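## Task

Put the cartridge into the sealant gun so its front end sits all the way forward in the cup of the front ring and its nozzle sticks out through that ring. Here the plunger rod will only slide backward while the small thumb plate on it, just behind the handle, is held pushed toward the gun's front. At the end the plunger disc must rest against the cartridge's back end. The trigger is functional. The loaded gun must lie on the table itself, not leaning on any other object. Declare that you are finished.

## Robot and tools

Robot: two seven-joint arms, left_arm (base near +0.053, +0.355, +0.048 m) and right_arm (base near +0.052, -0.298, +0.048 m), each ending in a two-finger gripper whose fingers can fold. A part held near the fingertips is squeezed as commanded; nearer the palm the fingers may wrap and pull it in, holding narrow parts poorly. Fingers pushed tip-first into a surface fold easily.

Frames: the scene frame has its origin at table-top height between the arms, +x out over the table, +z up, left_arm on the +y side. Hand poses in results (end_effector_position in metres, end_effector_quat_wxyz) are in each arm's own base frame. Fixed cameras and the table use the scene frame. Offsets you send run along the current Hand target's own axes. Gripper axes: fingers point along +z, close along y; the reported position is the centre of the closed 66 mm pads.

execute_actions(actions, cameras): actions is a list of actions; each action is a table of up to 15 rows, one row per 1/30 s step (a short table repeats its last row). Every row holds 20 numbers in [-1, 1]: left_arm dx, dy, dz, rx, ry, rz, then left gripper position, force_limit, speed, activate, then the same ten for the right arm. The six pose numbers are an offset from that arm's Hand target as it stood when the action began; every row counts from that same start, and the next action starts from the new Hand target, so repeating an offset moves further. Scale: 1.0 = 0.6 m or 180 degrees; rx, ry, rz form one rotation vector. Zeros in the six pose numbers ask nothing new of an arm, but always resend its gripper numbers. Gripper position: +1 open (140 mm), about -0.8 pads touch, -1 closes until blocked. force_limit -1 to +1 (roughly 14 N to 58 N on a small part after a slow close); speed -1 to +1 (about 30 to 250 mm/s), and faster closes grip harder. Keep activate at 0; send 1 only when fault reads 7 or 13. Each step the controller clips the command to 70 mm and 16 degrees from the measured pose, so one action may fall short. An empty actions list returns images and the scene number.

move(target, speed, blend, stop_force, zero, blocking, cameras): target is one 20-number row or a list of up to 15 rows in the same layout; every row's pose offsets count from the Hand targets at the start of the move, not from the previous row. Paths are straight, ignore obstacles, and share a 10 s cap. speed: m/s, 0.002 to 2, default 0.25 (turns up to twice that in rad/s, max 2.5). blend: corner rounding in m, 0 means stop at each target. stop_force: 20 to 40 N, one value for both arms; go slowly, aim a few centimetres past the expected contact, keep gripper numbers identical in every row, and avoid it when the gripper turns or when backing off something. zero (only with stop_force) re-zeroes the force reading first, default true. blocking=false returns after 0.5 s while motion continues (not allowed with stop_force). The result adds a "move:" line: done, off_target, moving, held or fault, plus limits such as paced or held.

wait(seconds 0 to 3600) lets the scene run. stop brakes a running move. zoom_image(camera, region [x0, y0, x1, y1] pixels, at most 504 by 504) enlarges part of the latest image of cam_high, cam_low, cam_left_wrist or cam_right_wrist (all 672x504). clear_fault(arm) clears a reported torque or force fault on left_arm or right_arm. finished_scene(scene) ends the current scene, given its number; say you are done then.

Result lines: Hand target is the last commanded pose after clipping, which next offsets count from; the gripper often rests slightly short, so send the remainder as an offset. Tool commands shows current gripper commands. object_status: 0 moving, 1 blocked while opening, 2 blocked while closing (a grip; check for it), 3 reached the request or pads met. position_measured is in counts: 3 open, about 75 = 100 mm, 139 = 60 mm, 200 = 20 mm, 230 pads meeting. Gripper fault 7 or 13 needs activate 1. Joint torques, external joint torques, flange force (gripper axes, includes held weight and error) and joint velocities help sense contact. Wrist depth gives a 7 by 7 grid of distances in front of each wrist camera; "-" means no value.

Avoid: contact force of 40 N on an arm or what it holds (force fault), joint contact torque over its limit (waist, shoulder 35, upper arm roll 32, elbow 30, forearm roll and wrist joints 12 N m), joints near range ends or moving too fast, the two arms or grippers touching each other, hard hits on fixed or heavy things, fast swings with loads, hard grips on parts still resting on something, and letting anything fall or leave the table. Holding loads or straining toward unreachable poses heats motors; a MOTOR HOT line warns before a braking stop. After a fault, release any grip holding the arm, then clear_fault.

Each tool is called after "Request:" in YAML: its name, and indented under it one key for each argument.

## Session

Request:
execute_actions:
  actions: []

Scene clock: 0.00 s.
left_arm: end_effector_position=(+0.4910, -0.3410, +0.2804) position_measured=3 object_status=3 fault=0 end_effector_quat_wxyz=(-0.177, -0.128, +0.967, -0.129) | right_arm: end_effector_position=(+0.2332, -0.0535, +0.2060) position_measured=3 object_status=3 fault=0 end_effector_quat_wxyz=(+0.463, +0.724, +0.409, -0.307)
Joint positions: left_arm=[-0.383 0.262 -0.022 -1.6 -0.401 1.669 0.982] | right_arm=[0.636 -0.24 0.14 -2.737 -0.649 1.48 -1.534]
Joint velocities: within noise
Joint torques (N m): no reading
External joint torques (N m): no reading
Flange force (N): no reading
Wrist depth (mm): cam_left_wrist=[657 - 568 - - - 444 / - - 533 - - - 426 / 609 538 525 508 476 450 427 / - 515 520 470 456 443 399 / - 125 - 502 470 440 119 / - - - 459 443 - 108 / - 513 487 485 445 412 406] | cam_right_wrist=[269 293 327 374 418 502 610 / 320 357 407 473 549 1632 1767 / 377 406 518 622 1880 1728 2938 / - - 768 2448 2733 2500 3508 / - 124 2156 1728 3052 2866 129 / - 120 3672 - 2866 2733 - / - 2062 - - - 2901 -]
Hand target: left_arm +0.4910, -0.3410, +0.2804; -0.177, -0.128, +0.967, -0.129 | right_arm +0.2332, -0.0535, +0.2060; +0.463, +0.724, +0.409, -0.307
Tool commands: left_gripper/position=+1.0 left_gripper/force_limit=+1.0 left_gripper/speed=+1.0 left_gripper/activate=+0.0 right_gripper/position=+1.0 right_gripper/force_limit=+1.0 right_gripper/speed=+1.0 right_gripper/activate=+0.0
camera_calibration:
cam_left_wrist: T_world_to_cam=[[-0.30978, 0.92423, -0.22323, 0.54262], [0.95049, 0.29493, -0.0979, -0.326], [-0.02464, -0.24251, -0.96984, 0.3493]] pos_world=[0.48656, -0.32065, 0.42798]
cam_right_wrist: T_world_to_cam=[[0.85979, -0.29391, 0.41758, -0.28223], [-0.46322, -0.10478, 0.88003, -0.05762], [-0.2149, -0.95007, -0.22623, 0.18278]] pos_world=[0.25525, 0.08466, 0.20991]

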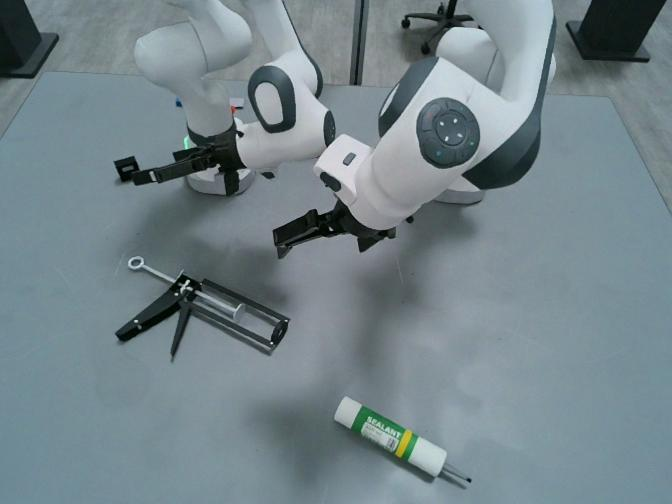

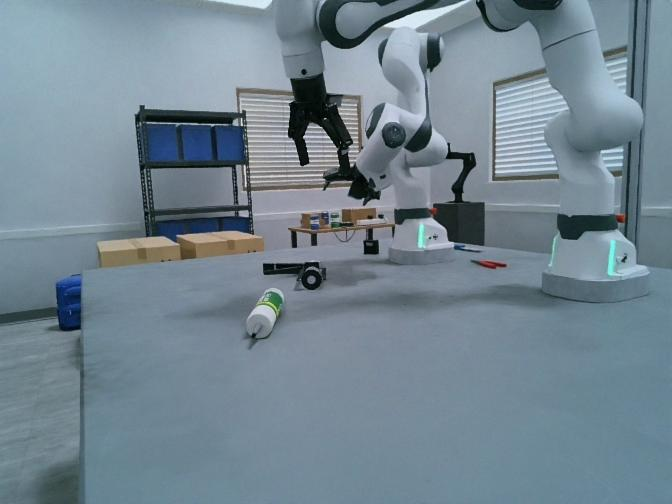

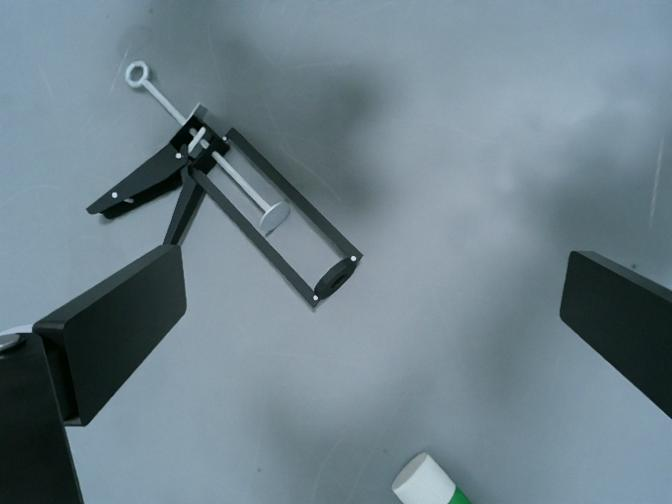

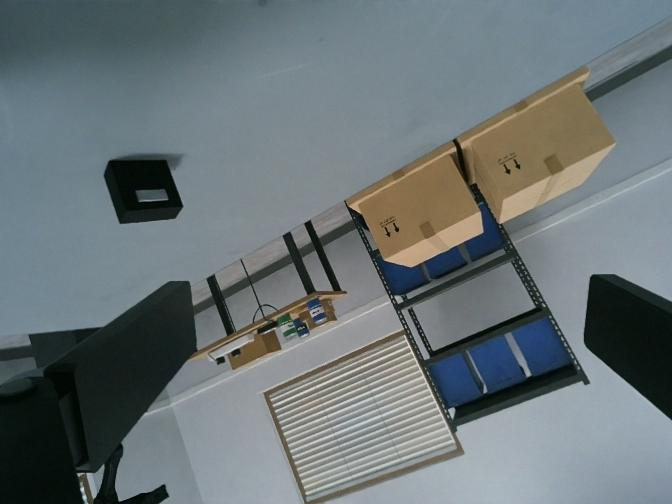

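Request:
zoom_image:
  camera: "cam_high"
  region: [105, 240, 305, 370]

Request:
zoom_image:
  camera: "cam_left_wrist"
  region: [80, 40, 380, 320]

Request:
zoom_image:
  camera: "cam_low"
  region: [220, 240, 360, 350]

Request:
zoom_image:
  camera: "cam_high"
  region: [320, 380, 490, 500]

Scaled by 2.520.

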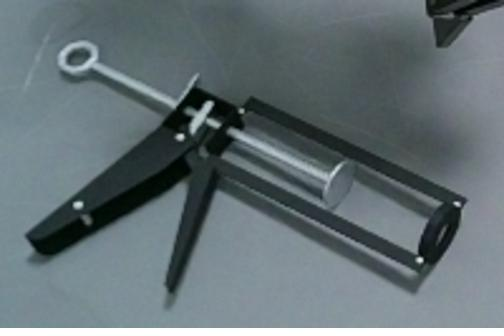

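Scaled by 1.680.

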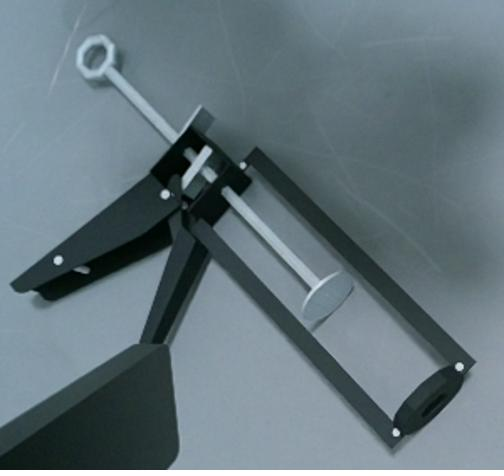

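Scaled by 3.600.

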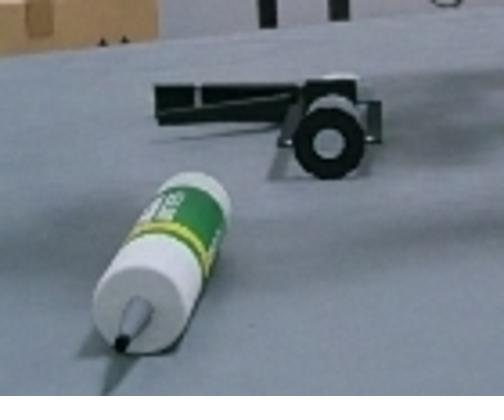

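Scaled by 2.965.

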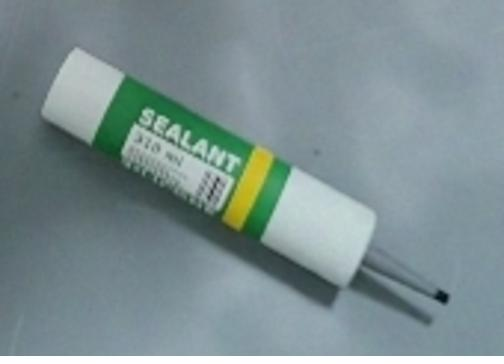

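Request:
move:
  target:
    - [0,0,0,0,0,0,-1,-1,0,0, 0.0057,0.0533,0.0723,0.325,0.2156,0.2871,0.1,-0.2,0,0]
    - [0.1277,-0.1689,0.2762,-0.1756,0.0125,0.7134,-1,-1,0,0, 0.1772,0.0858,0.1092,-0.6763,0.2279,-0.7,0.1,-0.2,0,0]
  speed: 0.6
  blend: [0.05,0]
  cameras: ["all"]

Request:
zoom_image:
  camera: "cam_right_wrist"
  region: [150, 0, 520, 400]

Scene clock: 411.57 s.
left_arm: end_effector_position=(+0.3994, -0.4999, +0.1811) position_measured=233 object_status=3 fault=0 end_effector_quat_wxyz=(-0.001, +0.845, +0.535, +0.000) | right_arm: end_effector_position=(+0.3246, -0.0926, +0.1157) position_measured=117 object_status=3 fault=0 end_effector_quat_wxyz=(+0.182, -0.533, +0.818, +0.118)
Joint positions: left_arm=[-0.325 0.378 -0.65 -1.747 0.252 2.039 2.528] | right_arm=[-0.185 -0.467 -0.433 -2.852 0.335 2.326 -0.396]
Joint velocities: left_arm=[0.001 -0.001 0 -0.001 0.001 0 0.007] | right_arm=[within noise]
Joint torques (N m): left_arm=[1.89 -38.66 -8.86 24.9 1.2 2.72 0.19] | right_arm=[-0.13 -12.88 4.65 21.33 0.64 2.16 0.35]
External joint torques (N m): left_arm=[1.88 0.01 -1.79 0.97 0.38 0.24 0.19] | right_arm=[-0.11 -1.27 1.11 0.69 0.2 0.22 0.36]
Flange force (N): left_arm=[1.6 0.9 -1.7] | right_arm=[-4.7 3.4 -3.4]
Wrist depth (mm): cam_left_wrist=[333 330 330 329 323 324 321 / 347 348 347 347 342 336 340 / - - 362 363 358 357 353 / 412 386 - 379 372 379 374 / 419 413 86 93 102 97 399 / 422 - 76 - - - 411 / - - - - - - -] | cam_right_wrist=[244 242 239 234 234 234 233 / 269 266 264 262 260 257 256 / 302 299 295 287 290 288 284 / 337 307 308 313 320 315 322 / 395 378 129 357 378 129 354 / - 92 128 417 434 119 82 / - - 69 504 523 - 63]
Hand target: left_arm +0.4001, -0.5000, +0.1801; +0.000, +0.848, +0.530, +0.000 | right_arm +0.3248, -0.0932, +0.1150; +0.182, -0.530, +0.820, +0.117
Off the commanded pose: left_arm 0.001 m, 1 deg | right_arm 0.001 m, 0 deg.
move: done; blend cut to 0 m at target 1; limits=paced
cam_left_wrist: T_world_to_cam=[[0.90745, -0.41932, -0.02665, -0.5545], [-0.394, -0.87126, 0.29269, -0.31863], [-0.14595, -0.2551, -0.95583, 0.25182]] pos_world=[0.41439, -0.44589, 0.31918]
cam_right_wrist: T_world_to_cam=[[-0.89419, 0.44573, -0.0417, 0.3563], [0.33273, 0.72402, 0.60422, -0.08962], [0.29951, 0.52642, -0.79572, 0.18045]] pos_world=[0.29437, -0.18892, 0.2126]

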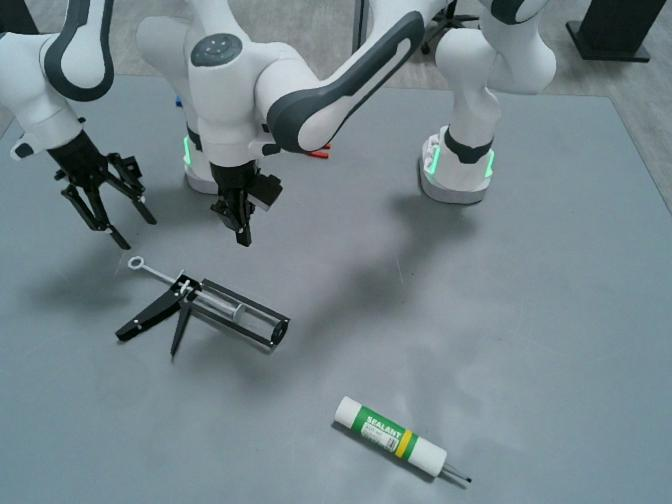

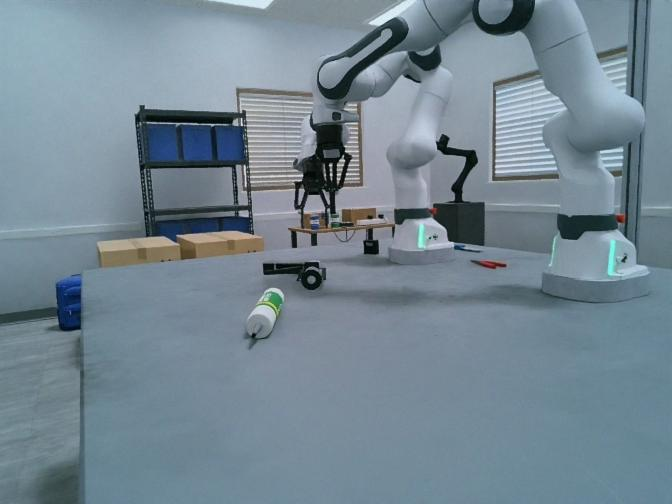

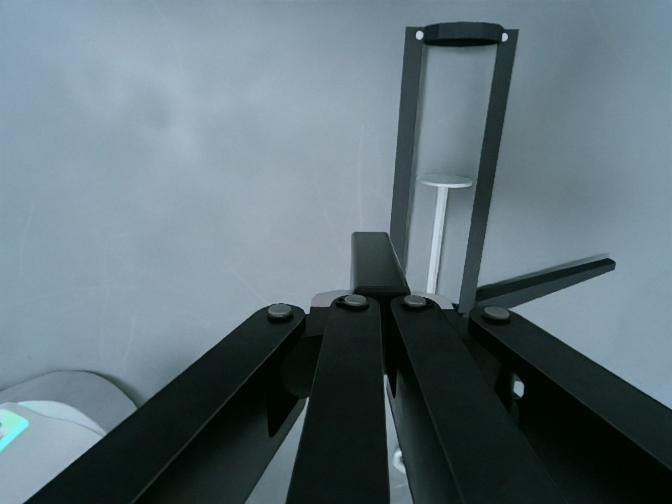

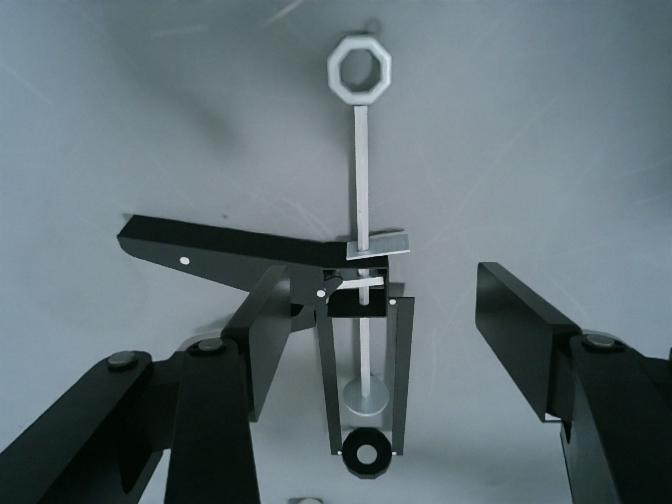

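Scaled by 1.260.

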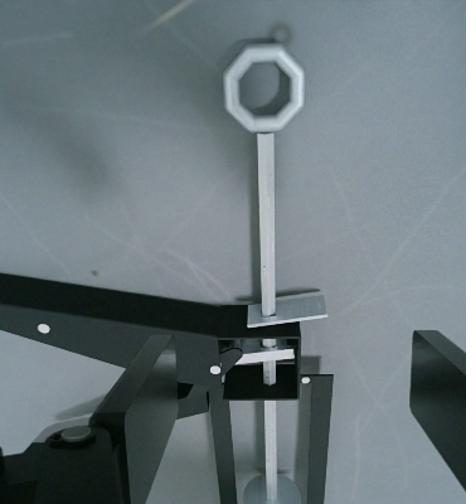

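Request:
move:
  target: [0,0,0,0,0,0,-1,-1,0,0, 0.1057,-0.0144,0.1603,0,0,0,0.1,-0.2,0,0]
  speed: 0.12
  stop_force: 20
  cameras: ["cam_right_wrist", "cam_high"]

Request:
move:
  target: [0,0,0,0,0,0,-1,-1,0,0, 0,0,0,0,0,0,-1,-0.2,-0.7,0]
  speed: 0.1
  cameras: ["cam_right_wrist"]

Scene clock: 476.93 s.
left_arm: end_effector_position=(+0.3994, -0.5000, +0.1811) position_measured=233 object_status=3 fault=0 end_effector_quat_wxyz=(-0.001, +0.846, +0.534, +0.000) | right_arm: end_effector_position=(+0.3260, -0.1122, +0.0012) position_measured=117 object_status=3 fault=0 end_effector_quat_wxyz=(+0.181, -0.530, +0.820, +0.116)
Joint positions: left_arm=[-0.325 0.378 -0.65 -1.747 0.252 2.039 2.53] | right_arm=[0.036 -0.014 -0.597 -2.796 0.834 2.556 -0.894]
Joint torques (N m): left_arm=[1.63 -38.74 -8.4 24.94 1.07 2.72 0.2] | right_arm=[-0.01 -20.16 0.37 16.71 0.27 1.29 -0.13]
External joint torques (N m): left_arm=[1.72 -0.03 -1.25 0.97 0.25 0.22 0.2] | right_arm=[-0.05 -1.4 0.15 1.41 0.3 -0.25 -0.12]
Flange force (N): left_arm=[1.5 1.2 -1.6] | right_arm=[-0.8 -1.5 -1.8]
Wrist depth (mm): cam_left_wrist=[334 328 329 323 323 321 323 / 344 352 341 349 341 338 335 / 382 368 366 366 352 356 348 / 395 392 388 374 353 378 371 / - - 397 93 102 93 399 / 433 - 77 - - - 414 / - - - - - - -] | cam_right_wrist=[137 136 135 134 133 132 131 / 151 148 149 150 147 145 144 / 168 167 166 161 160 161 159 / 191 189 183 181 179 177 179 / 219 210 129 213 209 129 197 / - 92 228 238 235 119 82 / - - 222 244 270 288 63]
Hand target: left_arm +0.4001, -0.5000, +0.1801; +0.000, +0.848, +0.530, +0.000 | right_arm +0.3257, -0.1122, +0.0010; +0.182, -0.530, +0.820, +0.117
Off the commanded pose: left_arm 0.001 m, 0 deg | right_arm 0.000 m, 0 deg.
move: done
cam_right_wrist: T_world_to_cam=[[-0.89097, 0.4522, -0.04109, 0.36112], [0.33927, 0.72314, 0.60163, -0.00895], [0.30177, 0.5221, -0.79771, 0.09796]] pos_world=[0.29522, -0.20797, 0.09837]
Images, in order (width x height): cam_high 672x504, cam_right_wrist 672x504.

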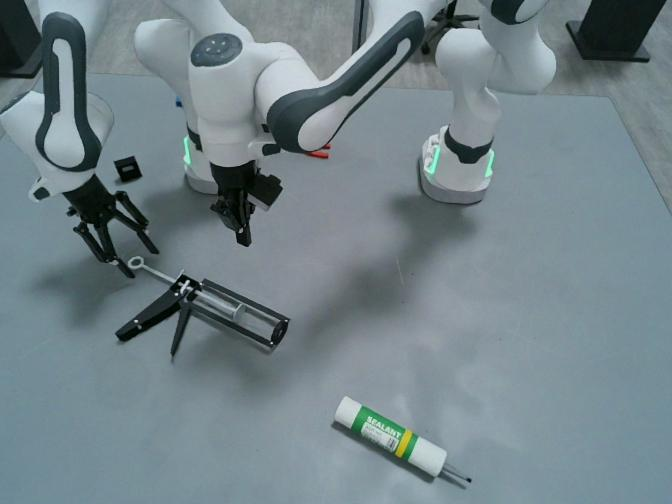

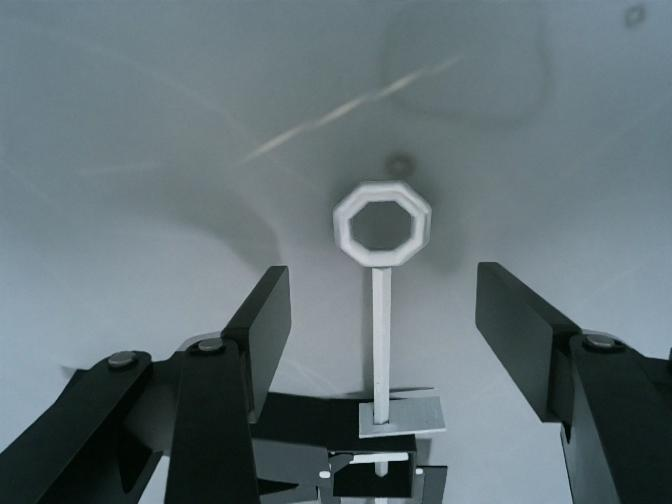

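Scene clock: 478.20 s.
left_arm: end_effector_position=(+0.3994, -0.5000, +0.1811) position_measured=233 object_status=3 fault=0 end_effector_quat_wxyz=(-0.001, +0.846, +0.534, +0.000) | right_arm: end_effector_position=(+0.3263, -0.1119, +0.0014) position_measured=221 object_status=2 fault=0 end_effector_quat_wxyz=(+0.182, -0.530, +0.820, +0.117)
Joint positions: left_arm=[-0.325 0.378 -0.65 -1.747 0.252 2.039 2.53] | right_arm=[0.036 -0.013 -0.597 -2.795 0.835 2.554 -0.894]
Joint torques (N m): left_arm=[1.69 -38.75 -8.41 24.91 1.07 2.7 0.11] | right_arm=[0.04 -20.2 0.49 16.29 0.17 1.52 -0.06]
External joint torques (N m): left_arm=[1.82 0.01 -1.2 0.94 0.25 0.2 0.11] | right_arm=[0.09 -1.52 0.37 1.04 0.19 -0.02 -0.05]
Flange force (N): left_arm=[1.5 1.1 -1.5] | right_arm=[-2.5 0.5 -3.1]
Wrist depth (mm): cam_left_wrist=[341 334 329 326 316 323 323 / 356 350 349 346 340 339 337 / 371 368 365 365 355 357 355 / 391 392 389 376 362 375 376 / 428 - 87 93 102 97 397 / 434 - 76 - - - 412 / - - - - - - -] | cam_right_wrist=[137 137 136 134 134 132 132 / 151 147 150 150 147 146 144 / 168 167 165 161 159 161 159 / 191 189 187 181 180 181 179 / 220 218 209 129 120 201 204 / 232 239 91 84 - 84 221 / - - - - - - 69]
Hand target: left_arm +0.4001, -0.5000, +0.1801; +0.000, +0.848, +0.530, +0.000 | right_arm +0.3257, -0.1122, +0.0010; +0.182, -0.530, +0.820, +0.117
Off the commanded pose: left_arm 0.001 m, 0 deg | right_arm 0.001 m, 0 deg.
move: done
cam_right_wrist: T_world_to_cam=[[-0.89101, 0.45213, -0.04091, 0.36132], [0.3389, 0.7224, 0.60273, -0.00934], [0.30206, 0.52318, -0.79689, 0.09796]] pos_world=[0.29552, -0.20786, 0.09848]

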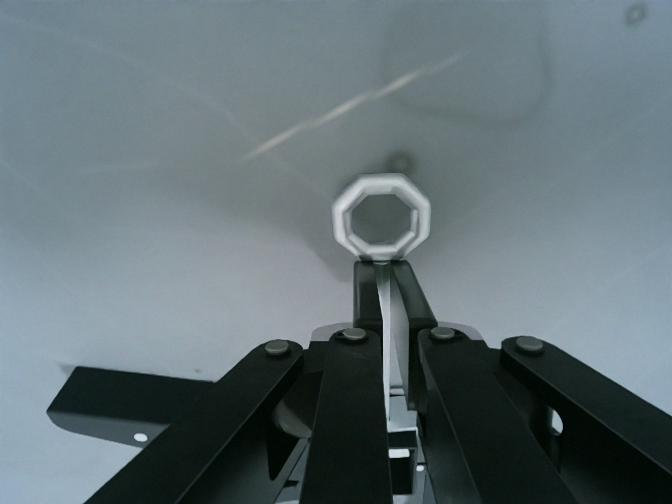

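Request:
move:
  target: [-0.0584,0.082,0.1,0,0,0,-1,-1,0,0, -0.2266,0,0.1057,0,0,0,-1,-0.2,-0.7,0]
  speed: 0.12
  cameras: ["all"]

Request:
zoom_image:
  camera: "cam_high"
  region: [150, 180, 330, 330]

Request:
zoom_image:
  camera: "cam_low"
  region: [240, 200, 420, 300]

Scene clock: 514.27 s.
left_arm: end_effector_position=(+0.4290, -0.5530, +0.1206) position_measured=233 object_status=3 fault=0 end_effector_quat_wxyz=(+0.000, +0.849, +0.528, -0.001) | right_arm: end_effector_position=(+0.3868, +0.0254, +0.0016) position_measured=221 object_status=2 fault=0 end_effector_quat_wxyz=(+0.183, -0.533, +0.818, +0.119)
Joint positions: left_arm=[-0.471 0.632 -0.559 -1.52 0.359 2.048 2.491] | right_arm=[0.275 0.014 -0.352 -2.779 1.164 2.684 -0.751]
Joint velocities: left_arm=[within noise] | right_arm=[0 0.001 0 -0.001 0.001 0.001 0.005]
Joint torques (N m): left_arm=[0.64 -47.86 -10.42 25.08 0.75 2.44 -0.2] | right_arm=[0.4 -22.91 1.07 16.53 0.14 2.1 0.41]
External joint torques (N m): left_arm=[0.63 -0.38 -0.91 1.85 -0.07 -0.04 -0.2] | right_arm=[0.44 -1.16 1.22 1.38 0.42 0.47 0.42]
Flange force (N): left_arm=[-2.8 6.5 -2.7] | right_arm=[-4.8 0.5 0.4]
Wrist depth (mm): cam_left_wrist=[274 275 273 271 265 261 265 / 290 288 288 284 266 278 279 / 315 304 303 304 297 265 288 / 324 323 319 310 311 314 310 / 339 339 87 93 110 93 328 / - - 76 - - - 341 / - - - - - - -] | cam_right_wrist=[136 136 135 133 133 132 131 / 151 147 151 149 146 145 143 / 168 168 165 160 159 160 158 / 192 189 187 181 179 181 178 / 221 218 210 130 120 202 204 / 242 238 91 84 - 84 222 / - - - - - - 69]
Hand target: left_arm +0.4291, -0.5531, +0.1201; +0.000, +0.848, +0.530, +0.000 | right_arm +0.3874, +0.0246, +0.0010; +0.182, -0.530, +0.820, +0.117
Off the commanded pose: left_arm 0.001 m, 0 deg | right_arm 0.001 m, 0 deg.
move: done
cam_left_wrist: T_world_to_cam=[[0.90051, -0.43411, -0.02512, -0.61063], [-0.40839, -0.86417, 0.29399, -0.32552], [-0.14933, -0.25448, -0.95548, 0.18663]] pos_world=[0.44481, -0.49889, 0.25868]
cam_right_wrist: T_world_to_cam=[[-0.89452, 0.44513, -0.0411, 0.35469], [0.33164, 0.72247, 0.60668, -0.12639], [0.29974, 0.52906, -0.79388, 0.00877]] pos_world=[0.35657, -0.07121, 0.09822]

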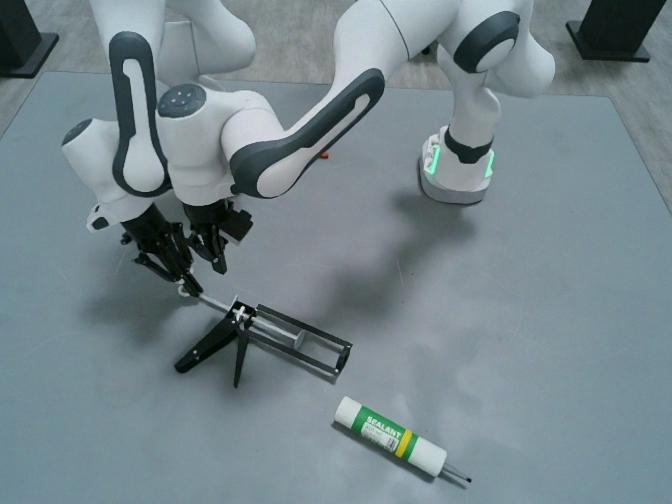

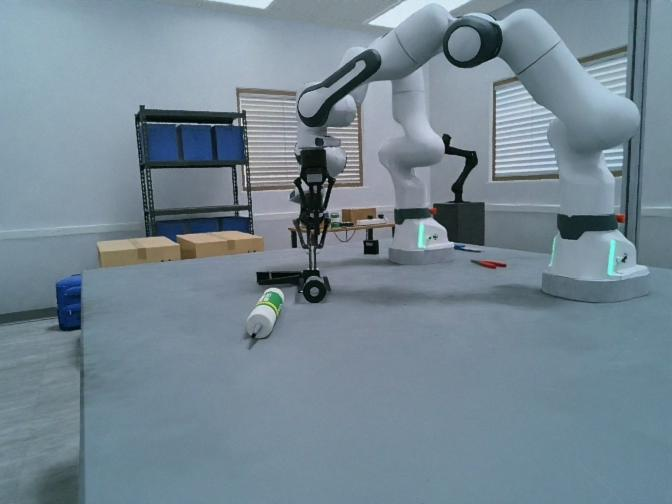

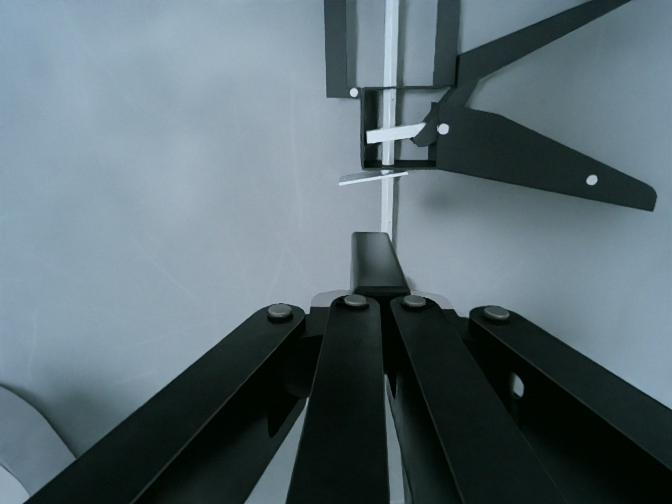

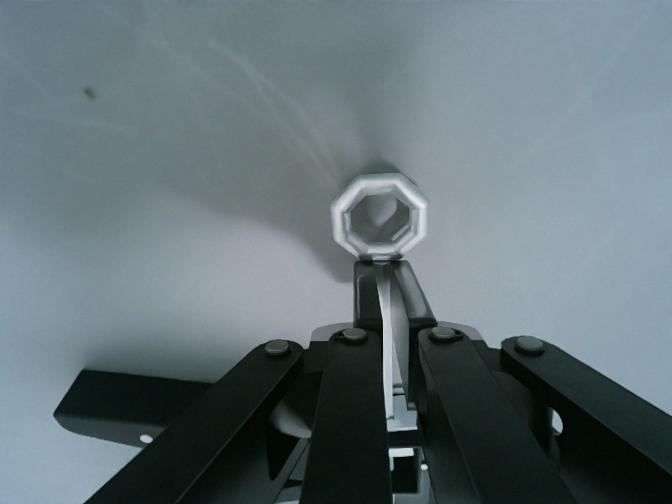

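Scaled by 2.800.

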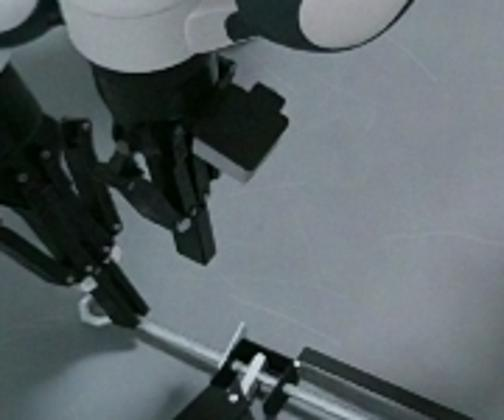

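Scaled by 2.800.

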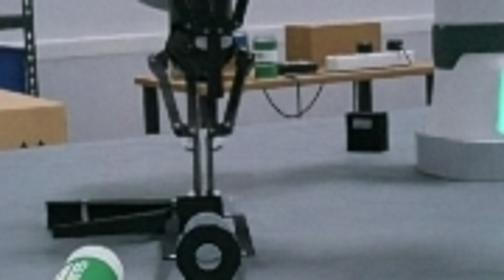

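Request:
move:
  target: [0,-0.0033,0.1985,0,0,0,-1,-1,0,0, 0,0,0,0,0,0,-1,-0.2,-0.7,0]
  speed: 0.12
  stop_force: 20
  cameras: ["cam_left_wrist"]

Request:
move:
  target: [0.04,0,0,0,0,0,-1,-1,0,0, 0,0,0,0,0,0,-1,-0.2,-0.7,0]
  speed: 0.025
  stop_force: 20
  cameras: ["cam_left_wrist", "cam_right_wrist", "cam_high"]

Request:
zoom_image:
  camera: "cam_high"
  region: [160, 250, 300, 350]

Scene clock: 559.70 s.
left_arm: end_effector_position=(+0.4272, -0.5513, +0.0012) position_measured=233 object_status=3 fault=0 end_effector_quat_wxyz=(-0.001, +0.849, +0.528, +0.000) | right_arm: end_effector_position=(+0.3870, +0.0253, +0.0015) position_measured=221 object_status=2 fault=0 end_effector_quat_wxyz=(+0.183, -0.532, +0.818, +0.118)
Joint positions: left_arm=[-0.521 0.787 -0.476 -1.572 0.431 2.251 2.448] | right_arm=[0.275 0.015 -0.352 -2.779 1.164 2.685 -0.748]
Joint torques (N m): left_arm=[0.69 -50.47 -10.81 22.84 0.6 2.71 -0.22] | right_arm=[0.16 -23.26 0.97 16.29 0.03 1.99 0.28]
External joint torques (N m): left_arm=[0.58 -0.25 -0.86 1.25 -0.11 0.24 -0.22] | right_arm=[0.14 -1.41 1.08 1.06 0.32 0.36 0.29]
Flange force (N): left_arm=[-1.5 3.8 -0.7] | right_arm=[-4.1 1.5 -1.8]
Wrist depth (mm): cam_left_wrist=[166 164 163 160 159 144 134 / 174 174 172 171 166 139 164 / 183 183 181 179 157 147 144 / 193 193 191 185 186 186 185 / 206 201 87 93 103 93 197 / 217 68 76 - - - 202 / - - - - - - -] | cam_right_wrist=[136 136 135 133 133 132 130 / 151 147 151 149 146 145 144 / 168 167 166 160 159 160 159 / 192 188 186 181 182 180 178 / 220 218 209 129 120 201 204 / 242 238 91 84 - 84 221 / - - - - - - 69]
Hand target: left_arm +0.4273, -0.5522, +0.0010; +0.000, +0.848, +0.530, +0.000 | right_arm +0.3874, +0.0246, +0.0010; +0.182, -0.530, +0.820, +0.117
Off the commanded pose: left_arm 0.001 m, 0 deg | right_arm 0.001 m, 0 deg.
move: done
cam_left_wrist: T_world_to_cam=[[0.90052, -0.43397, -0.02721, -0.61118], [-0.40811, -0.86514, 0.29151, -0.29029], [-0.15005, -0.25141, -0.95618, 0.07466]] pos_world=[0.44311, -0.4976, 0.13939]

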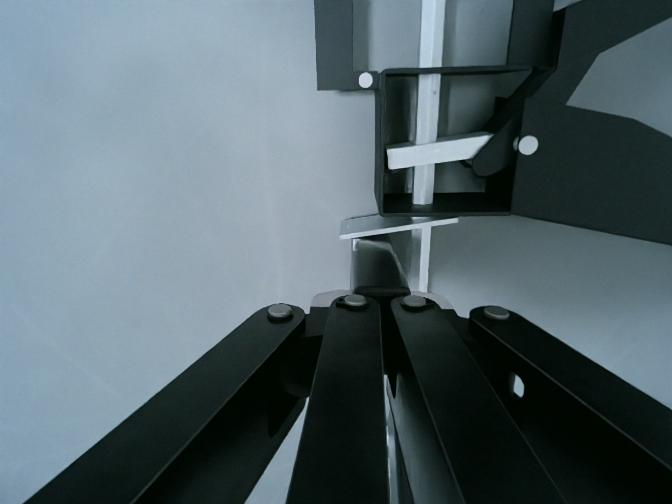

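Scene clock: 561.87 s.
left_arm: end_effector_position=(+0.4321, -0.5376, +0.0014) position_measured=233 object_status=3 fault=0 end_effector_quat_wxyz=(+0.003, +0.848, +0.530, -0.003) | right_arm: end_effector_position=(+0.3871, +0.0293, +0.0019) position_measured=221 object_status=2 fault=0 end_effector_quat_wxyz=(+0.183, -0.534, +0.816, +0.121)
Joint positions: left_arm=[-0.482 0.762 -0.487 -1.624 0.431 2.282 2.459] | right_arm=[0.277 0.015 -0.346 -2.778 1.165 2.68 -0.747]
Joint torques (N m): left_arm=[5.05 -51.02 -8.44 21.95 1.25 1.46 0.19] | right_arm=[-2 -23.49 -0.82 15.61 -0.14 2.97 0.26]
External joint torques (N m): left_arm=[5.21 -1.79 1.8 0.59 0.55 -1.05 0.19] | right_arm=[-2.05 -1.59 -0.75 0.35 0.14 1.36 0.27]
Flange force (N): left_arm=[9.2 -2.0 -5.5] | right_arm=[-0.1 2.7 -8.5]
Wrist depth (mm): cam_left_wrist=[164 165 162 160 158 153 135 / 172 172 173 170 165 141 166 / 183 182 181 180 174 147 144 / 194 192 191 188 169 188 154 / 205 204 87 93 110 93 198 / 217 68 76 - - - 204 / - - - - - - -] | cam_right_wrist=[136 136 134 133 133 132 131 / 151 148 151 150 146 145 143 / 168 167 165 161 159 160 159 / 191 188 187 181 182 181 180 / 219 211 210 130 120 202 205 / 242 238 91 84 - 84 223 / - - - - - - 69]
Hand target: left_arm +0.4378, -0.5306, +0.0010; +0.000, +0.848, +0.530, +0.000 | right_arm +0.3874, +0.0246, +0.0010; +0.182, -0.530, +0.820, +0.117
Off the commanded pose: left_arm 0.009 m, 0 deg | right_arm 0.005 m, 1 deg.
move: off_target (left_arm)
cam_left_wrist: T_world_to_cam=[[0.90269, -0.42963, -0.02369, -0.60822], [-0.4034, -0.86416, 0.30081, -0.27809], [-0.14971, -0.26199, -0.95339, 0.07314]] pos_world=[0.44781, -0.48246, 0.13897]
cam_right_wrist: T_world_to_cam=[[-0.89675, 0.4409, -0.03808, 0.35415], [0.32905, 0.72184, 0.60883, -0.1285], [0.29592, 0.53343, -0.79239, 0.00822]] pos_world=[0.35743, -0.06777, 0.09824]
Images, in order (width x height): cam_high 672x504, cam_left_wrist 672x504, cam_right_wrist 672x504.

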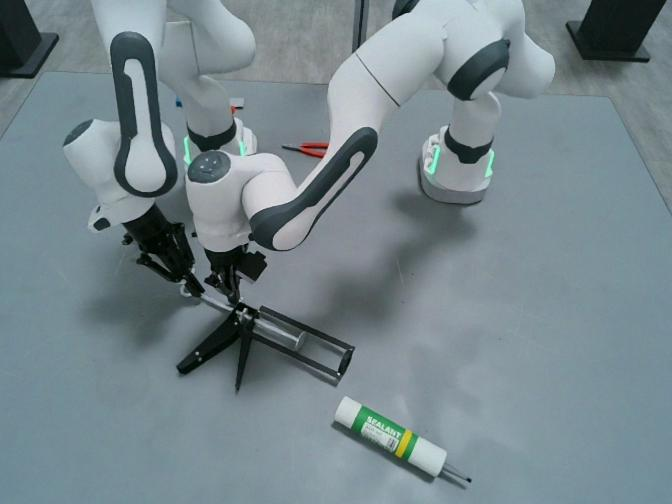

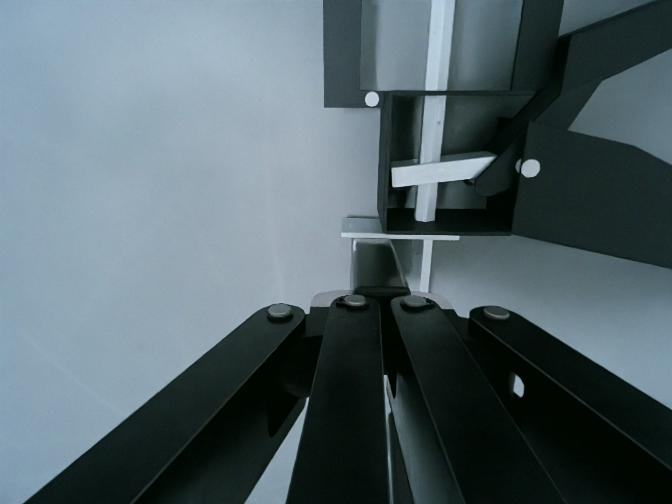

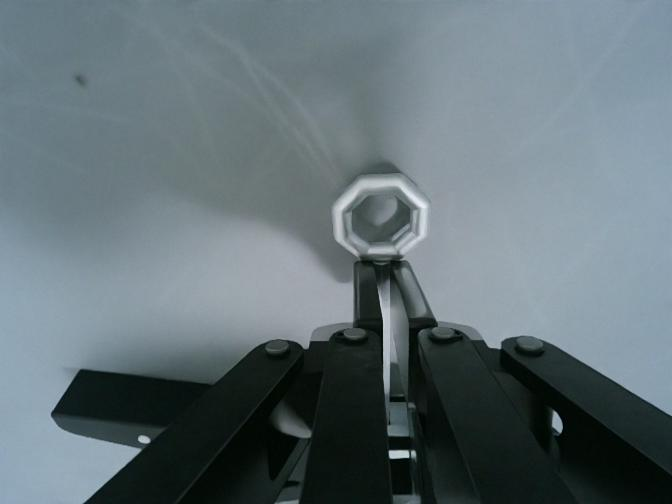

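Scaled by 3.600.

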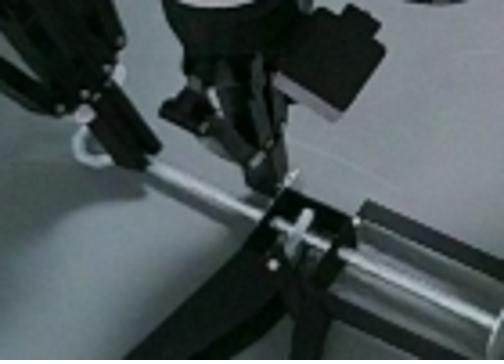

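Request:
move:
  target: [0,0,0,0,0,0,-1,-1,0,0, 0.2039,0,-0.0951,0,0,0,-1,-0.2,-0.7,0]
  speed: 0.05
  stop_force: 25
  cameras: ["cam_left_wrist", "cam_right_wrist", "cam_high"]

Request:
zoom_image:
  camera: "cam_high"
  region: [100, 230, 370, 400]

Scene clock: 579.03 s.
left_arm: end_effector_position=(+0.4264, -0.5473, +0.0058) position_measured=233 object_status=3 fault=0 end_effector_quat_wxyz=(+0.009, +0.851, +0.525, -0.006) | right_arm: end_effector_position=(+0.3315, -0.0849, +0.0021) position_measured=221 object_status=2 fault=0 end_effector_quat_wxyz=(+0.185, -0.533, +0.816, +0.130)
Joint positions: left_arm=[-0.487 0.759 -0.495 -1.624 0.428 2.29 2.459] | right_arm=[0.063 -0.021 -0.562 -2.806 0.869 2.548 -0.873]
Joint torques (N m): left_arm=[8.65 -49.77 -3.79 21.77 1.74 0.36 0.12] | right_arm=[-4.74 -19.34 -3.32 17.41 -1.29 4.61 -0.2]
External joint torques (N m): left_arm=[8.77 -0.84 6.54 0.48 1.04 -2.17 0.12] | right_arm=[-4.74 -0.39 -3.57 2.18 -1.25 3.14 -0.19]
Flange force (N): left_arm=[13.1 1.7 -3.6] | right_arm=[7.4 2.2 -16.1]
Wrist depth (mm): cam_left_wrist=[167 167 163 162 163 160 138 / 176 175 175 174 168 156 171 / 187 186 183 183 162 148 149 / 198 196 196 193 167 157 157 / 211 208 203 93 102 87 205 / 222 68 76 - - - 77 / - - - - - - -] | cam_right_wrist=[135 134 133 133 133 132 131 / 152 148 151 149 146 146 145 / 166 166 164 160 159 162 161 / 189 187 187 181 180 183 182 / 218 217 209 130 129 204 209 / 259 247 91 84 - 84 77 / - - - - - - 69]
Hand target: left_arm +0.4378, -0.5306, +0.0010; +0.000, +0.848, +0.530, +0.000 | right_arm +0.3319, -0.0985, +0.0010; +0.182, -0.530, +0.820, +0.117
Off the commanded pose: left_arm 0.021 m, 1 deg | right_arm 0.014 m, 2 deg.
move: off_target (right_arm)
cam_left_wrist: T_world_to_cam=[[0.89804, -0.43962, -0.0158, -0.61065], [-0.41319, -0.85528, 0.31267, -0.28104], [-0.15097, -0.27426, -0.94973, 0.06785]] pos_world=[0.44251, -0.49022, 0.14266]
cam_right_wrist: T_world_to_cam=[[-0.89725, 0.44085, -0.02442, 0.35483], [0.33282, 0.71165, 0.6187, -0.03], [0.29014, 0.547, -0.78525, 0.08875]] pos_world=[0.30261, -0.18363, 0.09692]
Images, in order (width x height): cam_high 672x504, cam_left_wrist 672x504, cam_right_wrist 672x504.

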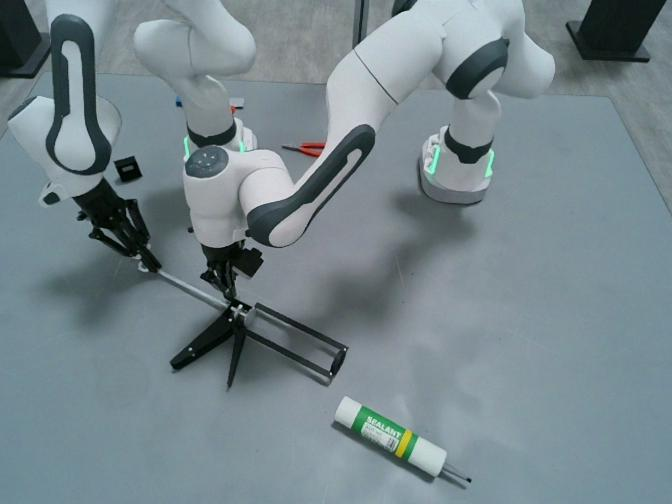

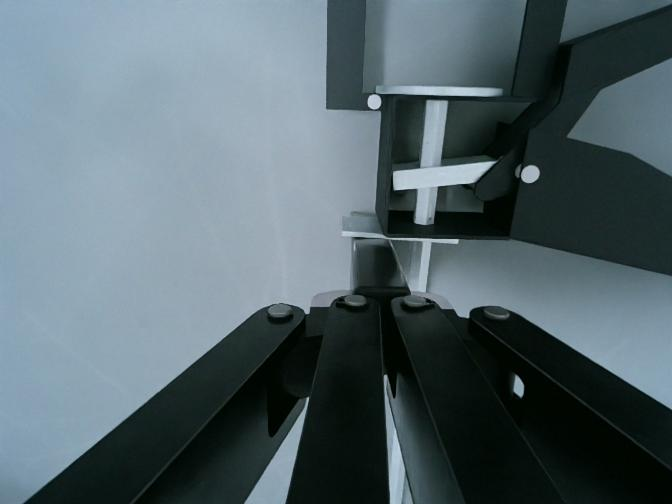

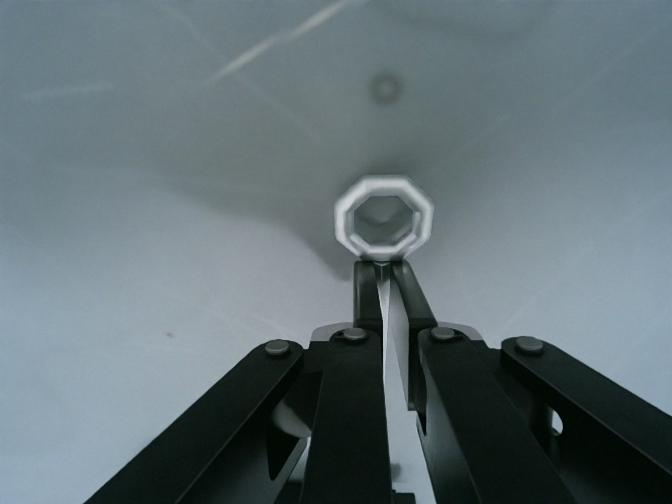

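Scaled by 1.867.

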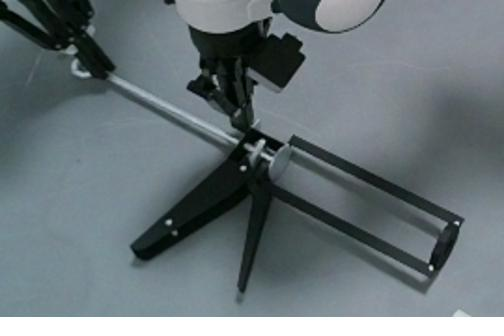

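Request:
move:
  target:
    - [-0.05,0,0,0,0,0,-1,-1,0,0, -0.0181,0,0.0085,0,0,0,-1,-0.2,-0.7,0]
    - [-0.05,0,-0.25,0,0,0,-1,-1,0,0, -0.0181,0,0.0085,0,0,0,-1,-0.2,-0.7,0]
    - [0.6931,0.1765,-0.215,0,0,0.0094,0.2,-1,0,0, -0.0181,0,0.0085,0,0,0,-1,-0.2,-0.7,0]
  speed: [0.05,0.3,0.5]
  blend: [0.004,0.04,0]
  cameras: ["all"]

Request:
zoom_image:
  camera: "cam_high"
  region: [100, 230, 370, 400]

Scene clock: 656.60 s.
left_arm: end_effector_position=(+0.7153, -0.2048, +0.1312) position_measured=104 object_status=0 fault=0 end_effector_quat_wxyz=(+0.002, +0.854, +0.521, +0.001) | right_arm: end_effector_position=(+0.3368, -0.0874, +0.0014) position_measured=221 object_status=2 fault=0 end_effector_quat_wxyz=(+0.183, -0.531, +0.819, +0.118)
Joint positions: left_arm=[0.305 0.947 -0.963 -1.213 0.754 1.807 3.011] | right_arm=[0.07 -0.021 -0.55 -2.808 0.889 2.579 -0.871]
Joint torques (N m): left_arm=[1.95 -49.72 -19.87 20.27 1.26 2.23 0.18] | right_arm=[0.31 -21.06 1.46 15.83 0.27 1.81 0.25]
External joint torques (N m): left_arm=[1.8 0.45 -1.51 1.49 0.33 -0.31 0.18] | right_arm=[0.31 -2.06 1.21 0.61 0.34 0.27 0.26]
Flange force (N): left_arm=[3.3 3.5 -2.3] | right_arm=[-6.6 3.5 -4.7]
Wrist depth (mm): cam_left_wrist=[283 279 280 240 283 278 279 / 298 296 297 254 293 295 292 / 316 313 313 270 310 311 310 / - 331 323 284 329 322 328 / 342 - 168 349 351 116 340 / - - 334 364 379 115 - / - - 397 - 404 - -] | cam_right_wrist=[137 136 135 134 133 132 131 / 151 147 149 150 147 145 144 / 168 167 166 161 159 161 159 / 191 189 187 181 179 181 179 / 220 218 209 129 120 201 204 / 259 240 91 84 - 84 221 / - - - - - - 69]
Hand target: left_arm +0.7148, -0.2029, +0.1299; +0.000, +0.855, +0.518, +0.000 | right_arm +0.3369, -0.0875, +0.0010; +0.182, -0.530, +0.820, +0.117
Off the commanded pose: left_arm 0.002 m, 0 deg | right_arm 0.000 m, 0 deg.
joint sent to its limit (left arm) — joint 7 (wrist roll), upper limit. The joint targets still meet the commanded pose.
move: done; limits=paced
cam_left_wrist: T_world_to_cam=[[0.89321, -0.44916, -0.02082, -0.71538], [-0.42394, -0.85668, 0.29389, 0.10187], [-0.14984, -0.25368, -0.95561, 0.3286]] pos_world=[0.73141, -0.15069, 0.26918]
cam_right_wrist: T_world_to_cam=[[-0.89266, 0.44887, -0.04092, 0.35987], [0.33527, 0.72194, 0.60531, -0.02938], [0.30125, 0.52662, -0.79494, 0.08264]] pos_world=[0.3062, -0.18384, 0.0982]

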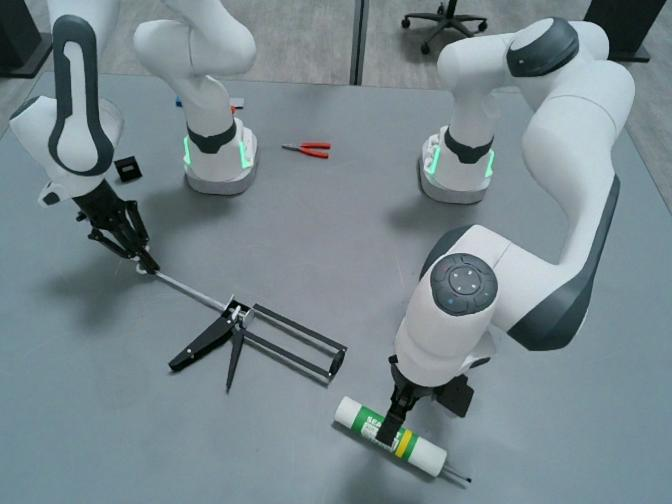

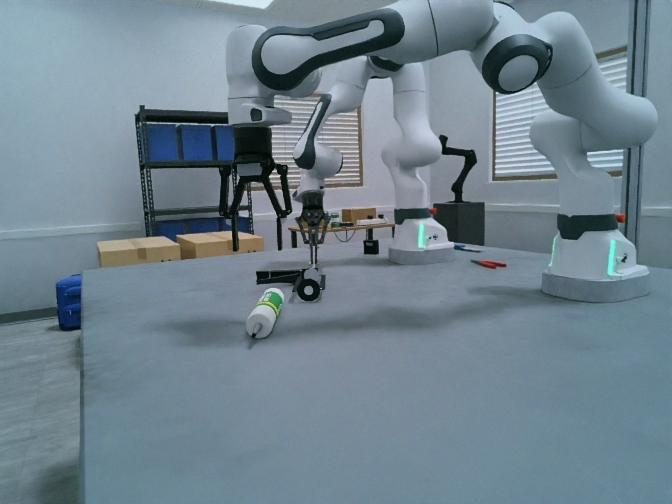

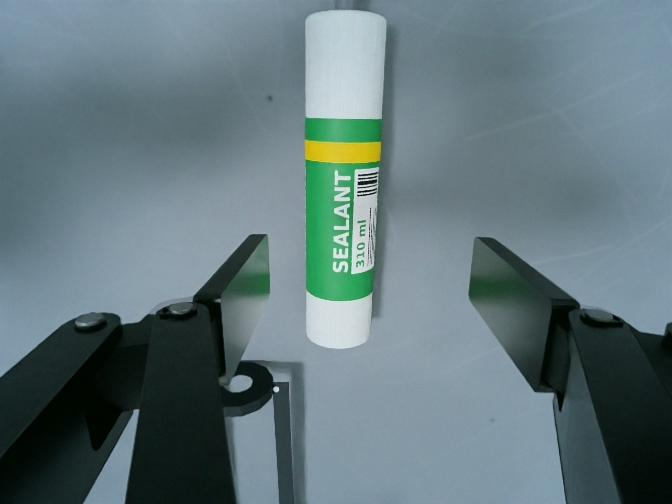

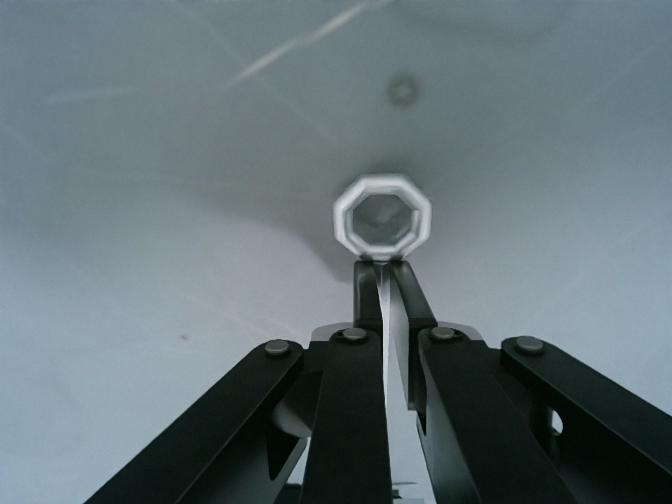

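Scaled by 1.867.

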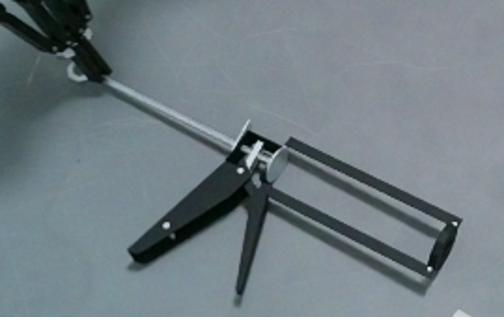

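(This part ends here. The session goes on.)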